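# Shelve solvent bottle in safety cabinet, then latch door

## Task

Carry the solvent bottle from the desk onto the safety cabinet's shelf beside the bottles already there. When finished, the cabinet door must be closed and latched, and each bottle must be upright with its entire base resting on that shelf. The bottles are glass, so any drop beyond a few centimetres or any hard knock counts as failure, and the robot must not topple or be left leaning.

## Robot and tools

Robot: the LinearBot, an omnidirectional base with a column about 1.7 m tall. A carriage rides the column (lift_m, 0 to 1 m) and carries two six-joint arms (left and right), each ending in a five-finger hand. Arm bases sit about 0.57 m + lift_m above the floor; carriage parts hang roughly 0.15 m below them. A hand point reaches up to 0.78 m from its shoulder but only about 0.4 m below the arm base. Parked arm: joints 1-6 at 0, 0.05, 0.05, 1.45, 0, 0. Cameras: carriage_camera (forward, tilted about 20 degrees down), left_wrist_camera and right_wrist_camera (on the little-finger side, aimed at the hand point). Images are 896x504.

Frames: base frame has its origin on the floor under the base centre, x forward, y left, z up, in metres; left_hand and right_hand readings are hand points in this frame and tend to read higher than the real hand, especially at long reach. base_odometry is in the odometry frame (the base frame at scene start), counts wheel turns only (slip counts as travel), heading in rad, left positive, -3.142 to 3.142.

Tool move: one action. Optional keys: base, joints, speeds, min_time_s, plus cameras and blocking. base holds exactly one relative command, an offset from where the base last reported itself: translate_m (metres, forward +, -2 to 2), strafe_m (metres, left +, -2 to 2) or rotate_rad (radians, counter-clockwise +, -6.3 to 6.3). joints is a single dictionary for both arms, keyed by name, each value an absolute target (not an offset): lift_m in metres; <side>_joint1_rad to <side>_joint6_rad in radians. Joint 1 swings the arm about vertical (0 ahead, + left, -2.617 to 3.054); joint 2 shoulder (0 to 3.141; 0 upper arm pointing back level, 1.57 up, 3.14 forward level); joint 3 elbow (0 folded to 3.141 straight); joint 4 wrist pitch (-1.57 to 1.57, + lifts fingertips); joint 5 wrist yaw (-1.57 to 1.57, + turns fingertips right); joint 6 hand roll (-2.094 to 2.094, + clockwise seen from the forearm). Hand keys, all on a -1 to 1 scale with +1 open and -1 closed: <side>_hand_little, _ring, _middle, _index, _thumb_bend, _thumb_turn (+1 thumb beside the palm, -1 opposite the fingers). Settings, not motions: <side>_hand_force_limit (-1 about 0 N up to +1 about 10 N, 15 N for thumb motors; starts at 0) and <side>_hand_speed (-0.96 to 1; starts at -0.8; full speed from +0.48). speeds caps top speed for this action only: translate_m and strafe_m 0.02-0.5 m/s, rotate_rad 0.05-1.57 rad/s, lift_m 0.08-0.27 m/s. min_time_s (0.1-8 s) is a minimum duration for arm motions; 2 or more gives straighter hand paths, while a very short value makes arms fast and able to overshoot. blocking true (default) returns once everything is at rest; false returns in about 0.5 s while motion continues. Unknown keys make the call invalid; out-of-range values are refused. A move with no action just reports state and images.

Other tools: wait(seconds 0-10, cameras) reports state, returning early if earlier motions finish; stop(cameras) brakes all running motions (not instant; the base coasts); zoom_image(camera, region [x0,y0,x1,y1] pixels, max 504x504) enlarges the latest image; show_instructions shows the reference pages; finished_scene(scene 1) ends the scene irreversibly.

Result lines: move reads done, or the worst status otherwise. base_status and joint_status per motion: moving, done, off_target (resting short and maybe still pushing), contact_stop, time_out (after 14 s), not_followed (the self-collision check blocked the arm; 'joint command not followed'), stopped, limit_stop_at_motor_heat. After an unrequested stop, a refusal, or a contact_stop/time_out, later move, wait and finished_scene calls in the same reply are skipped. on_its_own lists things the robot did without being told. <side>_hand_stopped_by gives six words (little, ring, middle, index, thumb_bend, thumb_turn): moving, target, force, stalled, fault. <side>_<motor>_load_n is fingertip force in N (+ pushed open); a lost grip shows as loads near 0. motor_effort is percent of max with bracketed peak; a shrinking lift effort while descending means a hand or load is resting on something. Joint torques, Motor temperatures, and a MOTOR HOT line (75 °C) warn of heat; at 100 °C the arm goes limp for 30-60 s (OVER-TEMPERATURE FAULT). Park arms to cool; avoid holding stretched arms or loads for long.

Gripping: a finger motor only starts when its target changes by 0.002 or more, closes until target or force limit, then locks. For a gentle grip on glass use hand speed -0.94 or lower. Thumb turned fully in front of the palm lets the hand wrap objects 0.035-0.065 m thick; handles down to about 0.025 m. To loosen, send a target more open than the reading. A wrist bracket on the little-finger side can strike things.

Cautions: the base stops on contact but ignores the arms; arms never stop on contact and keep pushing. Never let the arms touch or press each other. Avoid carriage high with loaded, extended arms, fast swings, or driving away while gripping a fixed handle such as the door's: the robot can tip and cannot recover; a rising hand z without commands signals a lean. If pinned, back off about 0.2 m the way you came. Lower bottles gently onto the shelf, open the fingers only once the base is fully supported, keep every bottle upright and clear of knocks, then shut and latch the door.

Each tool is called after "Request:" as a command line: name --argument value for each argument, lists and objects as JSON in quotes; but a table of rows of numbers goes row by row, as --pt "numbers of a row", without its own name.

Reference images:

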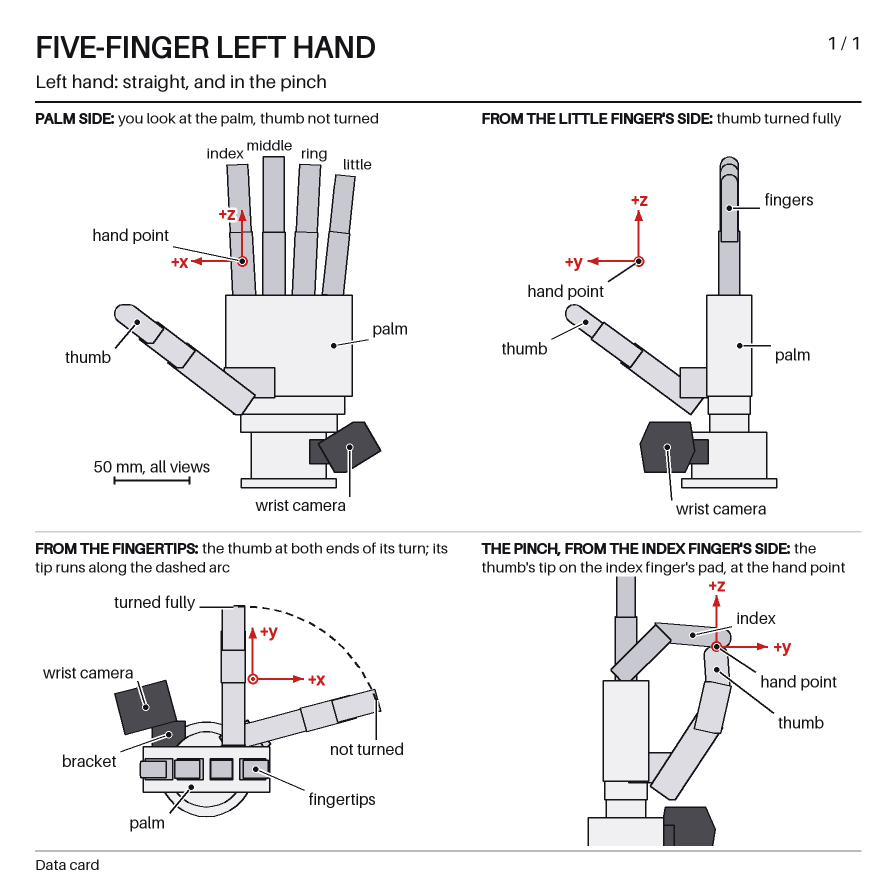

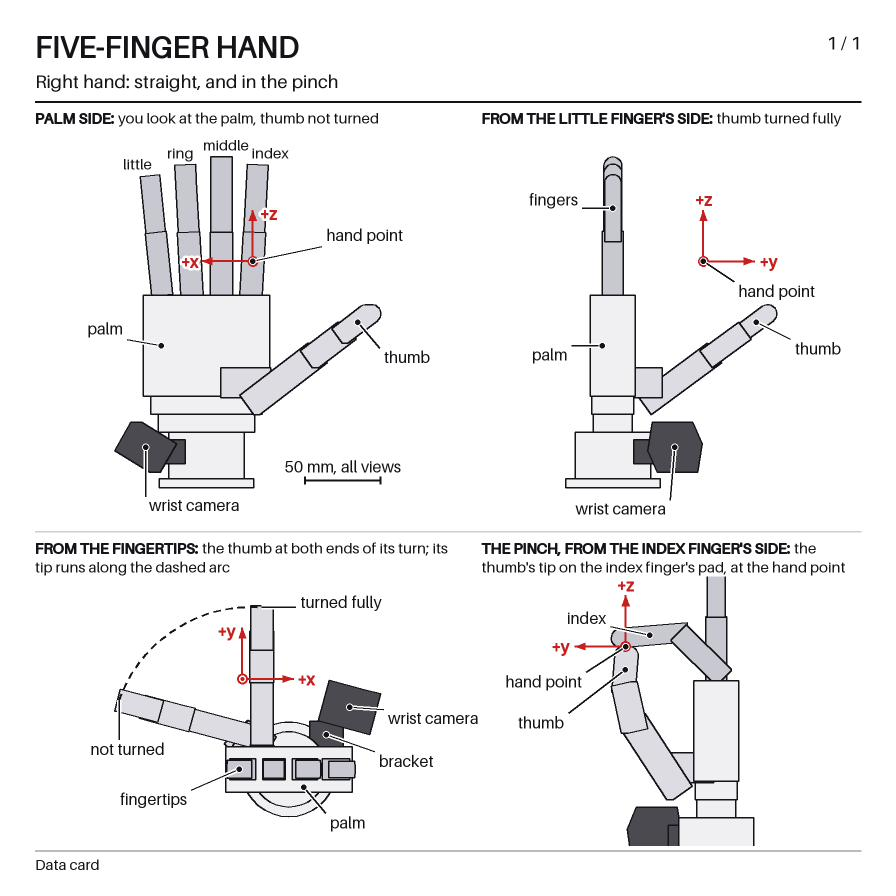

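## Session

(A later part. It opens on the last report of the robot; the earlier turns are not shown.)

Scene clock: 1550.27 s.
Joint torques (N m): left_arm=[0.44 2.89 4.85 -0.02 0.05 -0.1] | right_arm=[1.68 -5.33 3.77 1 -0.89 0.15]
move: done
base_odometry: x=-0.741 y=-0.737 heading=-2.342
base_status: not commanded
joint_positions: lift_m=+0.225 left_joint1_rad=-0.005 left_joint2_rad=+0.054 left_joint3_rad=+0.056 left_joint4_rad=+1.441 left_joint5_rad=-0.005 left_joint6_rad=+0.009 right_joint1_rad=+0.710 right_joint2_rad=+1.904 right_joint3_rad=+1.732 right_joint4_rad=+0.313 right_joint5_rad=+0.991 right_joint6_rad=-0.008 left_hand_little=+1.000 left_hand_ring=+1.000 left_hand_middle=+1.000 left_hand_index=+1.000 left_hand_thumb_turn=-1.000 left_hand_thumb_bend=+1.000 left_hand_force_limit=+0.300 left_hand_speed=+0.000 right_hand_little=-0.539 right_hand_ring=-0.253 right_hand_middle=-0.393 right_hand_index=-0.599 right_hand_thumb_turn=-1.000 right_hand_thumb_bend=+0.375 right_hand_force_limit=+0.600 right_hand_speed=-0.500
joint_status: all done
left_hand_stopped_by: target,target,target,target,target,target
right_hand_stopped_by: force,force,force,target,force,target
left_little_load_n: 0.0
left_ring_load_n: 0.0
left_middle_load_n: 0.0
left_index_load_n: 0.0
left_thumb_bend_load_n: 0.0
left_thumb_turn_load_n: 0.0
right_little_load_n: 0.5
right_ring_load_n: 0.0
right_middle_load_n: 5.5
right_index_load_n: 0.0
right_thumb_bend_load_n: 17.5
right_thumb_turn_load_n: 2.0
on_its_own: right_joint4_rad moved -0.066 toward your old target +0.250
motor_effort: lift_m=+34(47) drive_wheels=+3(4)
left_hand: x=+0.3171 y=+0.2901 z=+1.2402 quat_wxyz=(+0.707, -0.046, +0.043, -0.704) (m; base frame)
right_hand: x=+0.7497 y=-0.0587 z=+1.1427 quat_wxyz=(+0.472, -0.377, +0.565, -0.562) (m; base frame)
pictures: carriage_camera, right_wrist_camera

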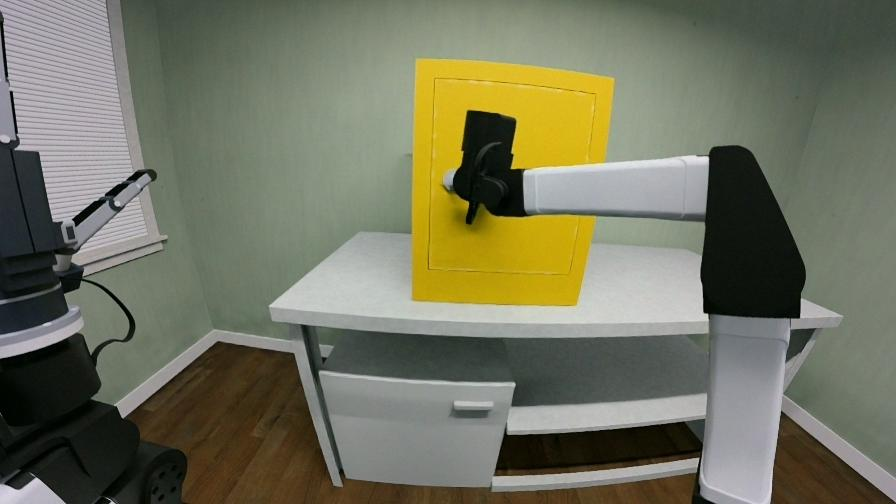

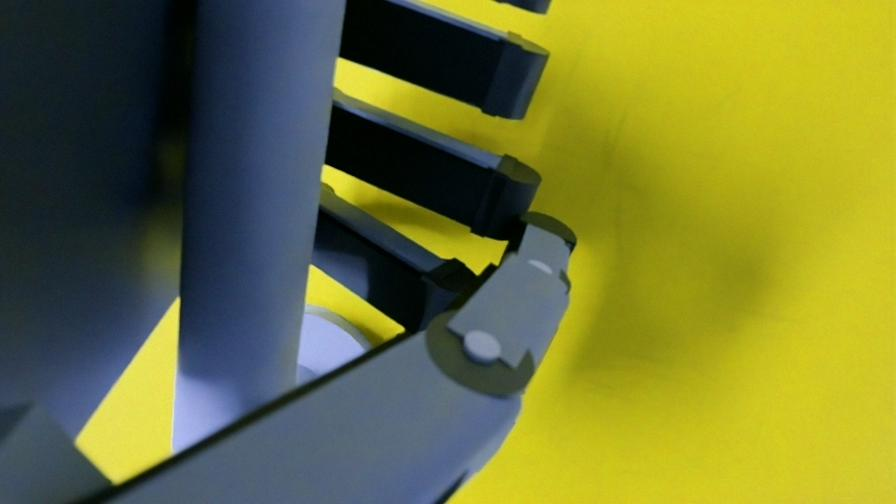

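Request:
move --joints '{"right_joint1_rad":0.72,"right_joint2_rad":1.79,"right_joint3_rad":1.58,"right_joint5_rad":0.85,"right_hand_speed":0.0,"right_hand_thumb_bend":1.0}' --min_time_s 1.2 --cameras '["carriage_camera","right_wrist_camera"]'

Scene clock: 1560.93 s.
Joint torques (N m): left_arm=[0.44 2.89 4.83 -0.02 0.05 -0.09] | right_arm=[1.96 -12.66 3.38 0.89 0.42 0.13]
move: off_target
base_odometry: x=-0.741 y=-0.737 heading=-2.342
base_status: not commanded
joint_positions: lift_m=+0.225 left_joint1_rad=-0.005 left_joint2_rad=+0.054 left_joint3_rad=+0.056 left_joint4_rad=+1.441 left_joint5_rad=-0.005 left_joint6_rad=+0.009 right_joint1_rad=+0.691 right_joint2_rad=+1.825 right_joint3_rad=+1.609 right_joint4_rad=+0.338 right_joint5_rad=+0.809 right_joint6_rad=-0.010 left_hand_little=+1.000 left_hand_ring=+1.000 left_hand_middle=+1.000 left_hand_index=+1.000 left_hand_thumb_turn=-1.000 left_hand_thumb_bend=+1.000 left_hand_force_limit=+0.300 left_hand_speed=+0.000 right_hand_little=-0.539 right_hand_ring=-0.253 right_hand_middle=-0.394 right_hand_index=-0.599 right_hand_thumb_turn=-1.000 right_hand_thumb_bend=+1.000 right_hand_force_limit=+0.600 right_hand_speed=+0.000
joint_status: right_joint1_rad off_target (ended at +0.691, target +0.720); right_joint5_rad off_target (ended at +0.809, target +0.850); the others done
left_hand_stopped_by: target,target,target,target,target,target
right_hand_stopped_by: force,force,force,target,target,target
left_little_load_n: 0.0
left_ring_load_n: 0.0
left_middle_load_n: 0.0
left_index_load_n: 0.0
left_thumb_bend_load_n: 0.0
left_thumb_turn_load_n: 0.0
right_little_load_n: 4.5
right_ring_load_n: 0.0
right_middle_load_n: 0.0
right_index_load_n: 0.0
right_thumb_bend_load_n: 0.0
right_thumb_turn_load_n: 0.0
motor_effort: lift_m=+34(34) drive_wheels=+2(3)
left_hand: x=+0.3171 y=+0.2901 z=+1.2402 quat_wxyz=(+0.707, -0.046, +0.043, -0.704) (m; base frame)
right_hand: x=+0.7408 y=-0.0459 z=+1.1363 quat_wxyz=(+0.509, -0.429, +0.524, -0.532) (m; base frame)
pictures: carriage_camera, right_wrist_camera

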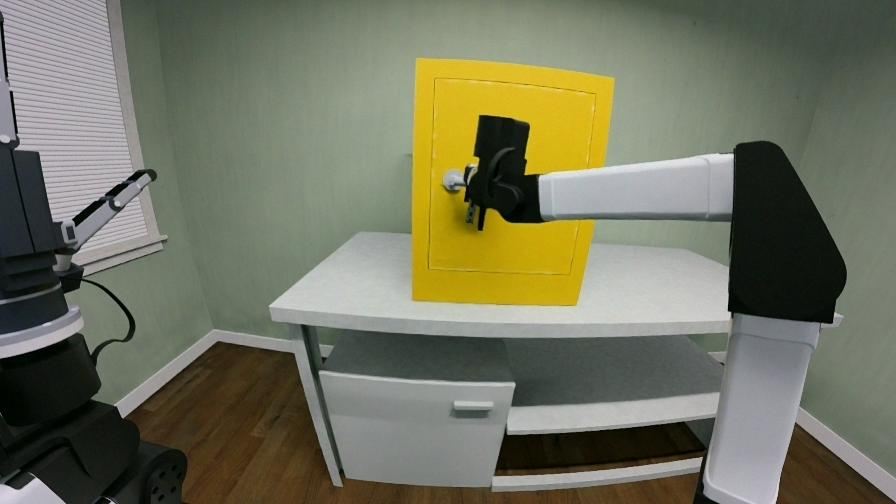

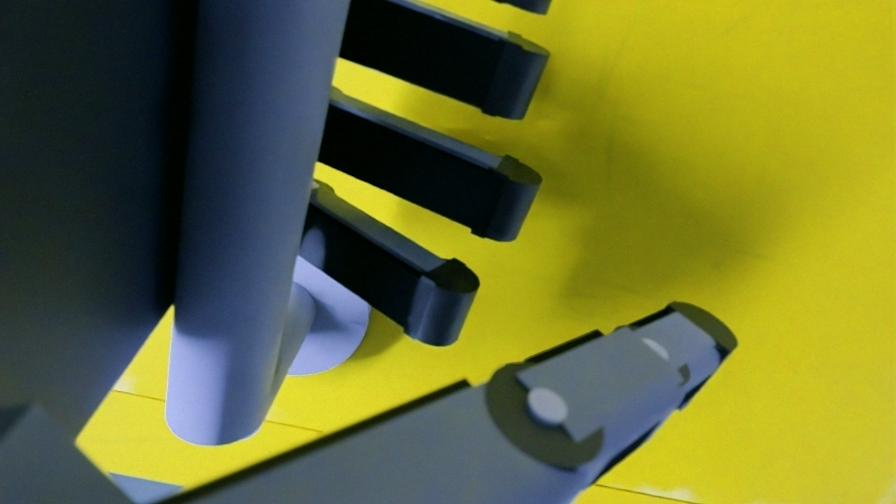

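Request:
move --joints '{"right_hand_thumb_turn":1.0,"right_joint1_rad":0.69}' --min_time_s 1 --cameras '["carriage_camera","right_wrist_camera"]'

Request:
zoom_image --camera "carriage_camera" --region '[400, 100, 600, 260]'

Scene clock: 1574.73 s.
Joint torques (N m): left_arm=[0.46 2.89 4.83 -0.02 0.05 -0.1] | right_arm=[0.12 -12.38 3.7 0.9 0.53 0.15]
move: done
base_odometry: x=-0.741 y=-0.737 heading=-2.342
base_status: not commanded
joint_positions: lift_m=+0.225 left_joint1_rad=-0.005 left_joint2_rad=+0.054 left_joint3_rad=+0.056 left_joint4_rad=+1.441 left_joint5_rad=-0.005 left_joint6_rad=+0.009 right_joint1_rad=+0.686 right_joint2_rad=+1.822 right_joint3_rad=+1.605 right_joint4_rad=+0.338 right_joint5_rad=+0.797 right_joint6_rad=-0.010 left_hand_little=+1.000 left_hand_ring=+1.000 left_hand_middle=+1.000 left_hand_index=+1.000 left_hand_thumb_turn=-1.000 left_hand_thumb_bend=+1.000 left_hand_force_limit=+0.300 left_hand_speed=+0.000 right_hand_little=-0.539 right_hand_ring=-0.253 right_hand_middle=-0.394 right_hand_index=-0.599 right_hand_thumb_turn=+1.000 right_hand_thumb_bend=+1.000 right_hand_force_limit=+0.600 right_hand_speed=+0.000
joint_status: all done
left_hand_stopped_by: target,target,target,target,target,target
right_hand_stopped_by: force,force,force,target,target,target
left_little_load_n: 0.0
left_ring_load_n: 0.0
left_middle_load_n: -0.5
left_index_load_n: 0.5
left_thumb_bend_load_n: 0.5
left_thumb_turn_load_n: 0.0
right_little_load_n: 2.5
right_ring_load_n: 0.0
right_middle_load_n: 0.0
right_index_load_n: 0.0
right_thumb_bend_load_n: 0.0
right_thumb_turn_load_n: -0.5
motor_effort: lift_m=+34(34) drive_wheels=+2(3)
left_hand: x=+0.3171 y=+0.2901 z=+1.2402 quat_wxyz=(+0.707, -0.046, +0.043, -0.704) (m; base frame)
right_hand: x=+0.7415 y=-0.0469 z=+1.1364 quat_wxyz=(+0.511, -0.430, +0.522, -0.530) (m; base frame)
pictures: carriage_camera, right_wrist_camera

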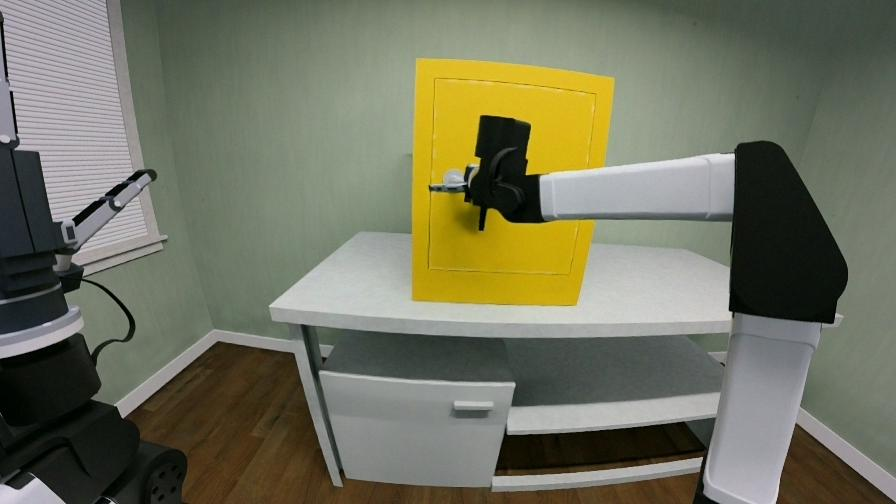

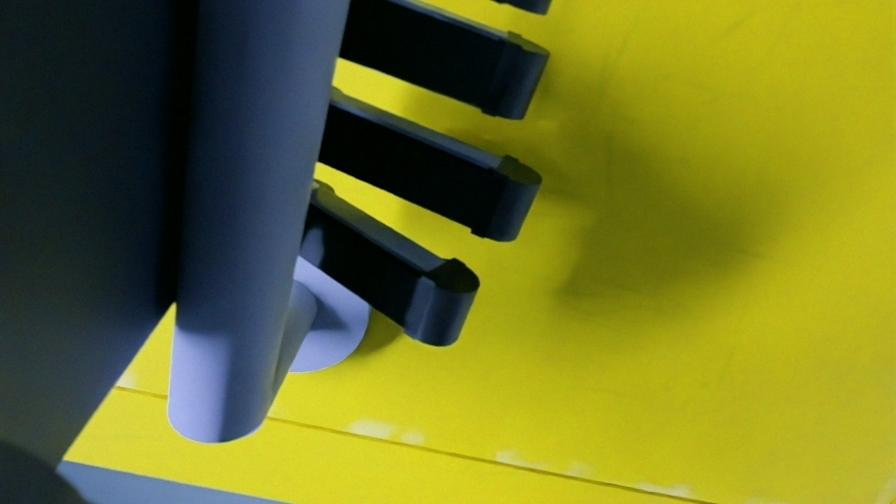

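Scaled by 2.520 from the camera's 896x504 image, which has a finer 1280x720 frame.

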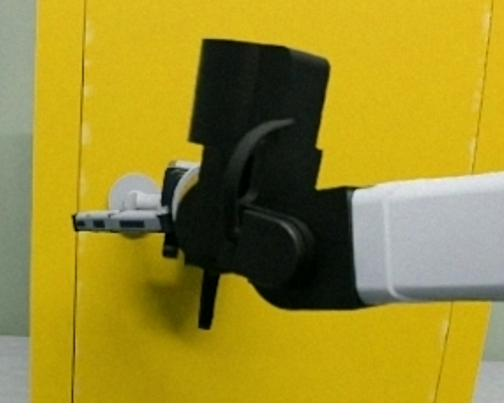

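Request:
move --base '{"strafe_m":-0.14}' --speeds '{"strafe_m":0.06}' --cameras '["carriage_camera","right_wrist_camera"]'

Request:
zoom_image --camera "carriage_camera" --region '[360, 40, 660, 320]'

Scene clock: 1582.50 s.
Joint torques (N m): left_arm=[0.43 2.86 4.85 -0.03 0.04 -0.1] | right_arm=[-0.23 -10.85 5.44 1.72 0.16 0.01]
Motor temperatures (°C): left_arm=[29 42 36 37 26 26] | right_arm=[31 47 34 34 35 27]
move: done
base_odometry: x=-0.841 y=-0.640 heading=-2.342
base_status: done
joint_positions: lift_m=+0.225 left_joint1_rad=-0.005 left_joint2_rad=+0.054 left_joint3_rad=+0.056 left_joint4_rad=+1.442 left_joint5_rad=-0.004 left_joint6_rad=+0.009 right_joint1_rad=+0.690 right_joint2_rad=+1.808 right_joint3_rad=+1.584 right_joint4_rad=+0.255 right_joint5_rad=+0.845 right_joint6_rad=+0.000 left_hand_little=+1.000 left_hand_ring=+1.000 left_hand_middle=+1.000 left_hand_index=+1.000 left_hand_thumb_turn=-1.000 left_hand_thumb_bend=+1.000 left_hand_force_limit=+0.300 left_hand_speed=+0.000 right_hand_little=-0.539 right_hand_ring=-0.253 right_hand_middle=-0.394 right_hand_index=-0.599 right_hand_thumb_turn=+1.000 right_hand_thumb_bend=+1.000 right_hand_force_limit=+0.600 right_hand_speed=+0.000
joint_status: not commanded
left_hand_stopped_by: target,target,target,target,target,target
right_hand_stopped_by: force,force,force,target,target,target
left_little_load_n: 0.0
left_ring_load_n: 0.0
left_middle_load_n: 0.0
left_index_load_n: 0.0
left_thumb_bend_load_n: 0.0
left_thumb_turn_load_n: 0.0
right_little_load_n: 0.0
right_ring_load_n: 0.0
right_middle_load_n: 0.0
right_index_load_n: 0.0
right_thumb_bend_load_n: 0.0
right_thumb_turn_load_n: 0.0
on_its_own: right_joint4_rad moved -0.083 to your old target +0.250; right_joint5_rad moved +0.048 to your old target +0.850
motor_effort: lift_m=+34(34) drive_wheels=+6(15)
left_hand: x=+0.3170 y=+0.2899 z=+1.2402 quat_wxyz=(+0.707, -0.046, +0.043, -0.704) (m; base frame)
right_hand: x=+0.7350 y=-0.0582 z=+1.1147 quat_wxyz=(+0.471, -0.449, +0.537, -0.537) (m; base frame)
pictures: carriage_camera, right_wrist_camera

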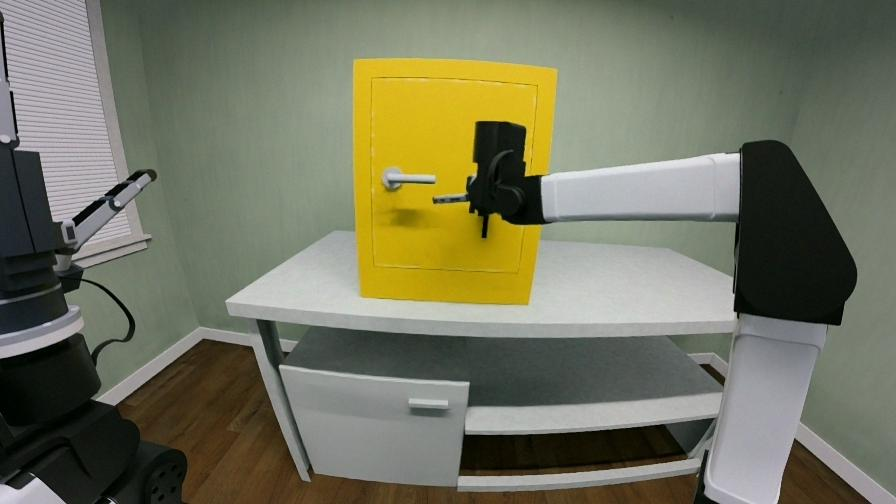

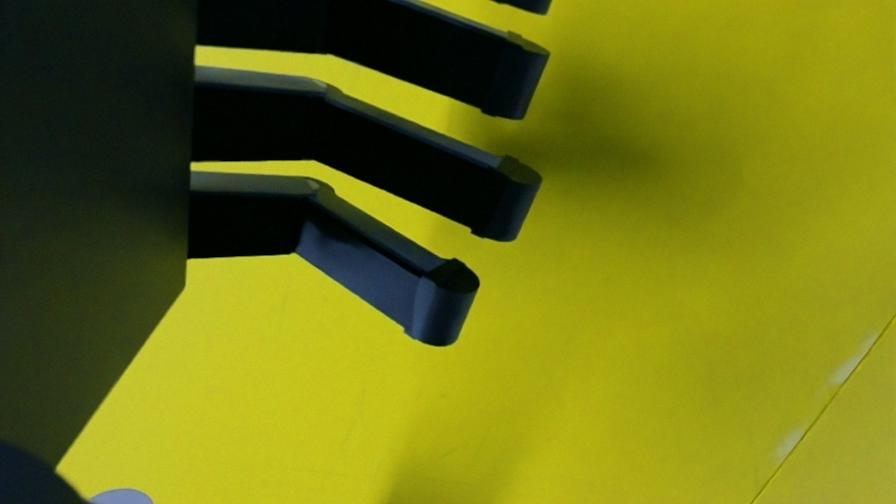

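Scaled by 1.680 from the camera's 896x504 image, which has a finer 1280x720 frame.

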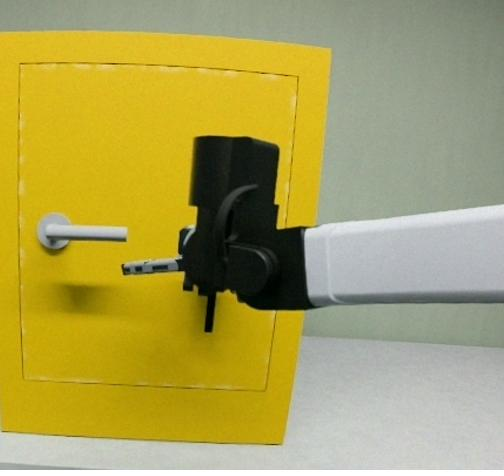

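Request:
move --base '{"translate_m":-0.2}' --speeds '{"translate_m":0.15}'

Request:
move --joints '{"right_joint1_rad":0,"right_joint2_rad":0.05,"right_joint3_rad":0.05,"right_joint4_rad":1.45,"right_joint5_rad":0,"right_joint6_rad":0}' --min_time_s 2.5 --cameras '["carriage_camera"]'

Request:
zoom_image --camera "carriage_camera" --region '[340, 60, 600, 310]'

Scene clock: 1589.43 s.
Joint torques (N m): left_arm=[0.4 2.89 4.83 -0.05 0.03 -0.1] | right_arm=[-0.28 -10.86 5.46 1.78 0.14 0.02]
move: done
base_odometry: x=-0.702 y=-0.496 heading=-2.341
base_status: done
joint_positions: lift_m=+0.225 left_joint1_rad=-0.005 left_joint2_rad=+0.054 left_joint3_rad=+0.056 left_joint4_rad=+1.444 left_joint5_rad=-0.004 left_joint6_rad=+0.009 right_joint1_rad=+0.690 right_joint2_rad=+1.808 right_joint3_rad=+1.584 right_joint4_rad=+0.250 right_joint5_rad=+0.846 right_joint6_rad=+0.000 left_hand_little=+1.000 left_hand_ring=+1.000 left_hand_middle=+1.000 left_hand_index=+1.000 left_hand_thumb_turn=-1.000 left_hand_thumb_bend=+1.000 left_hand_force_limit=+0.300 left_hand_speed=+0.000 right_hand_little=-0.539 right_hand_ring=-0.253 right_hand_middle=-0.394 right_hand_index=-0.599 right_hand_thumb_turn=+1.000 right_hand_thumb_bend=+1.000 right_hand_force_limit=+0.600 right_hand_speed=+0.000
joint_status: not commanded
left_hand_stopped_by: target,target,target,target,target,target
right_hand_stopped_by: force,force,force,target,target,target
left_little_load_n: 0.0
left_ring_load_n: 0.0
left_middle_load_n: 0.0
left_index_load_n: 0.0
left_thumb_bend_load_n: 0.0
left_thumb_turn_load_n: 0.0
right_little_load_n: 0.0
right_ring_load_n: 0.0
right_middle_load_n: 0.0
right_index_load_n: 0.0
right_thumb_bend_load_n: 0.0
right_thumb_turn_load_n: 0.0
motor_effort: lift_m=+34(34) drive_wheels=-9(22)
left_hand: x=+0.3165 y=+0.2899 z=+1.2404 quat_wxyz=(+0.707, -0.045, +0.043, -0.704) (m; base frame)
right_hand: x=+0.7348 y=-0.0587 z=+1.1135 quat_wxyz=(+0.469, -0.450, +0.537, -0.537) (m; base frame)
pictures: none

Scene clock: 1592.27 s.
Joint torques (N m): left_arm=[0.39 2.91 4.82 -0.05 0.04 -0.1] | right_arm=[-0.79 2.65 3.74 0.03 0.05 0]
move: done
base_odometry: x=-0.702 y=-0.496 heading=-2.341
base_status: not commanded
joint_positions: lift_m=+0.225 left_joint1_rad=-0.005 left_joint2_rad=+0.054 left_joint3_rad=+0.056 left_joint4_rad=+1.444 left_joint5_rad=-0.004 left_joint6_rad=+0.009 right_joint1_rad=+0.008 right_joint2_rad=+0.059 right_joint3_rad=+0.056 right_joint4_rad=+1.437 right_joint5_rad=+0.009 right_joint6_rad=+0.000 left_hand_little=+1.000 left_hand_ring=+1.000 left_hand_middle=+1.000 left_hand_index=+1.000 left_hand_thumb_turn=-1.000 left_hand_thumb_bend=+1.000 left_hand_force_limit=+0.300 left_hand_speed=+0.000 right_hand_little=-0.539 right_hand_ring=-0.253 right_hand_middle=-0.394 right_hand_index=-0.599 right_hand_thumb_turn=+1.000 right_hand_thumb_bend=+1.000 right_hand_force_limit=+0.600 right_hand_speed=+0.000
joint_status: all done
left_hand_stopped_by: target,target,target,target,target,target
right_hand_stopped_by: force,force,force,target,target,target
left_little_load_n: 0.0
left_ring_load_n: 0.0
left_middle_load_n: -0.5
left_index_load_n: 0.0
left_thumb_bend_load_n: 0.0
left_thumb_turn_load_n: 0.0
right_little_load_n: 0.0
right_ring_load_n: 0.0
right_middle_load_n: 0.0
right_index_load_n: 0.0
right_thumb_bend_load_n: 0.0
right_thumb_turn_load_n: 0.0
motor_effort: lift_m=+34(34) drive_wheels=-9(10)
left_hand: x=+0.3165 y=+0.2899 z=+1.2404 quat_wxyz=(+0.707, -0.045, +0.043, -0.704) (m; base frame)
right_hand: x=+0.3198 y=-0.2900 z=+1.2395 quat_wxyz=(+0.708, -0.045, +0.051, -0.703) (m; base frame)
pictures: carriage_camera

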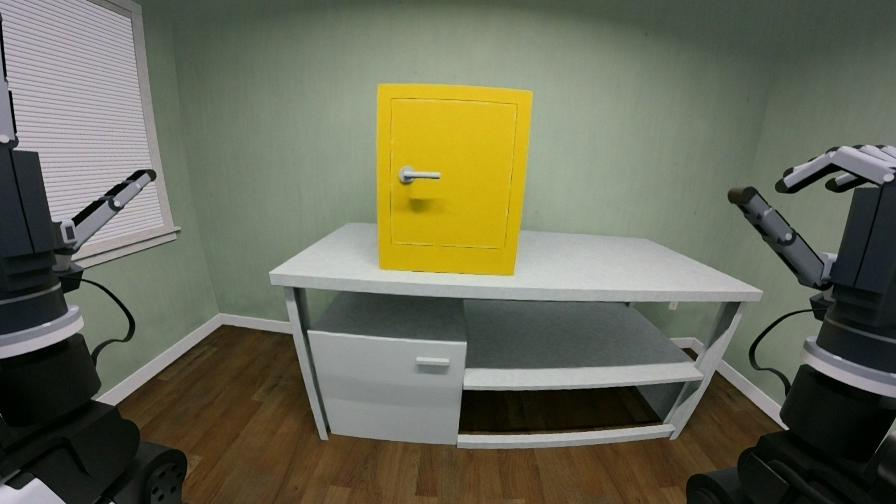

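Scaled by 1.938 from the camera's 896x504 image, which has a finer 1280x720 frame.

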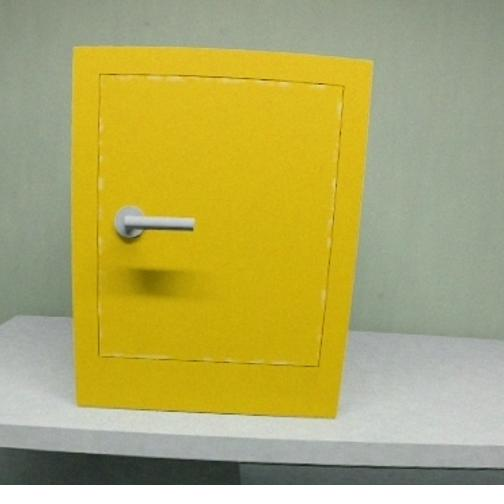

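Request:
finished_scene

The scene is finished: the task was done.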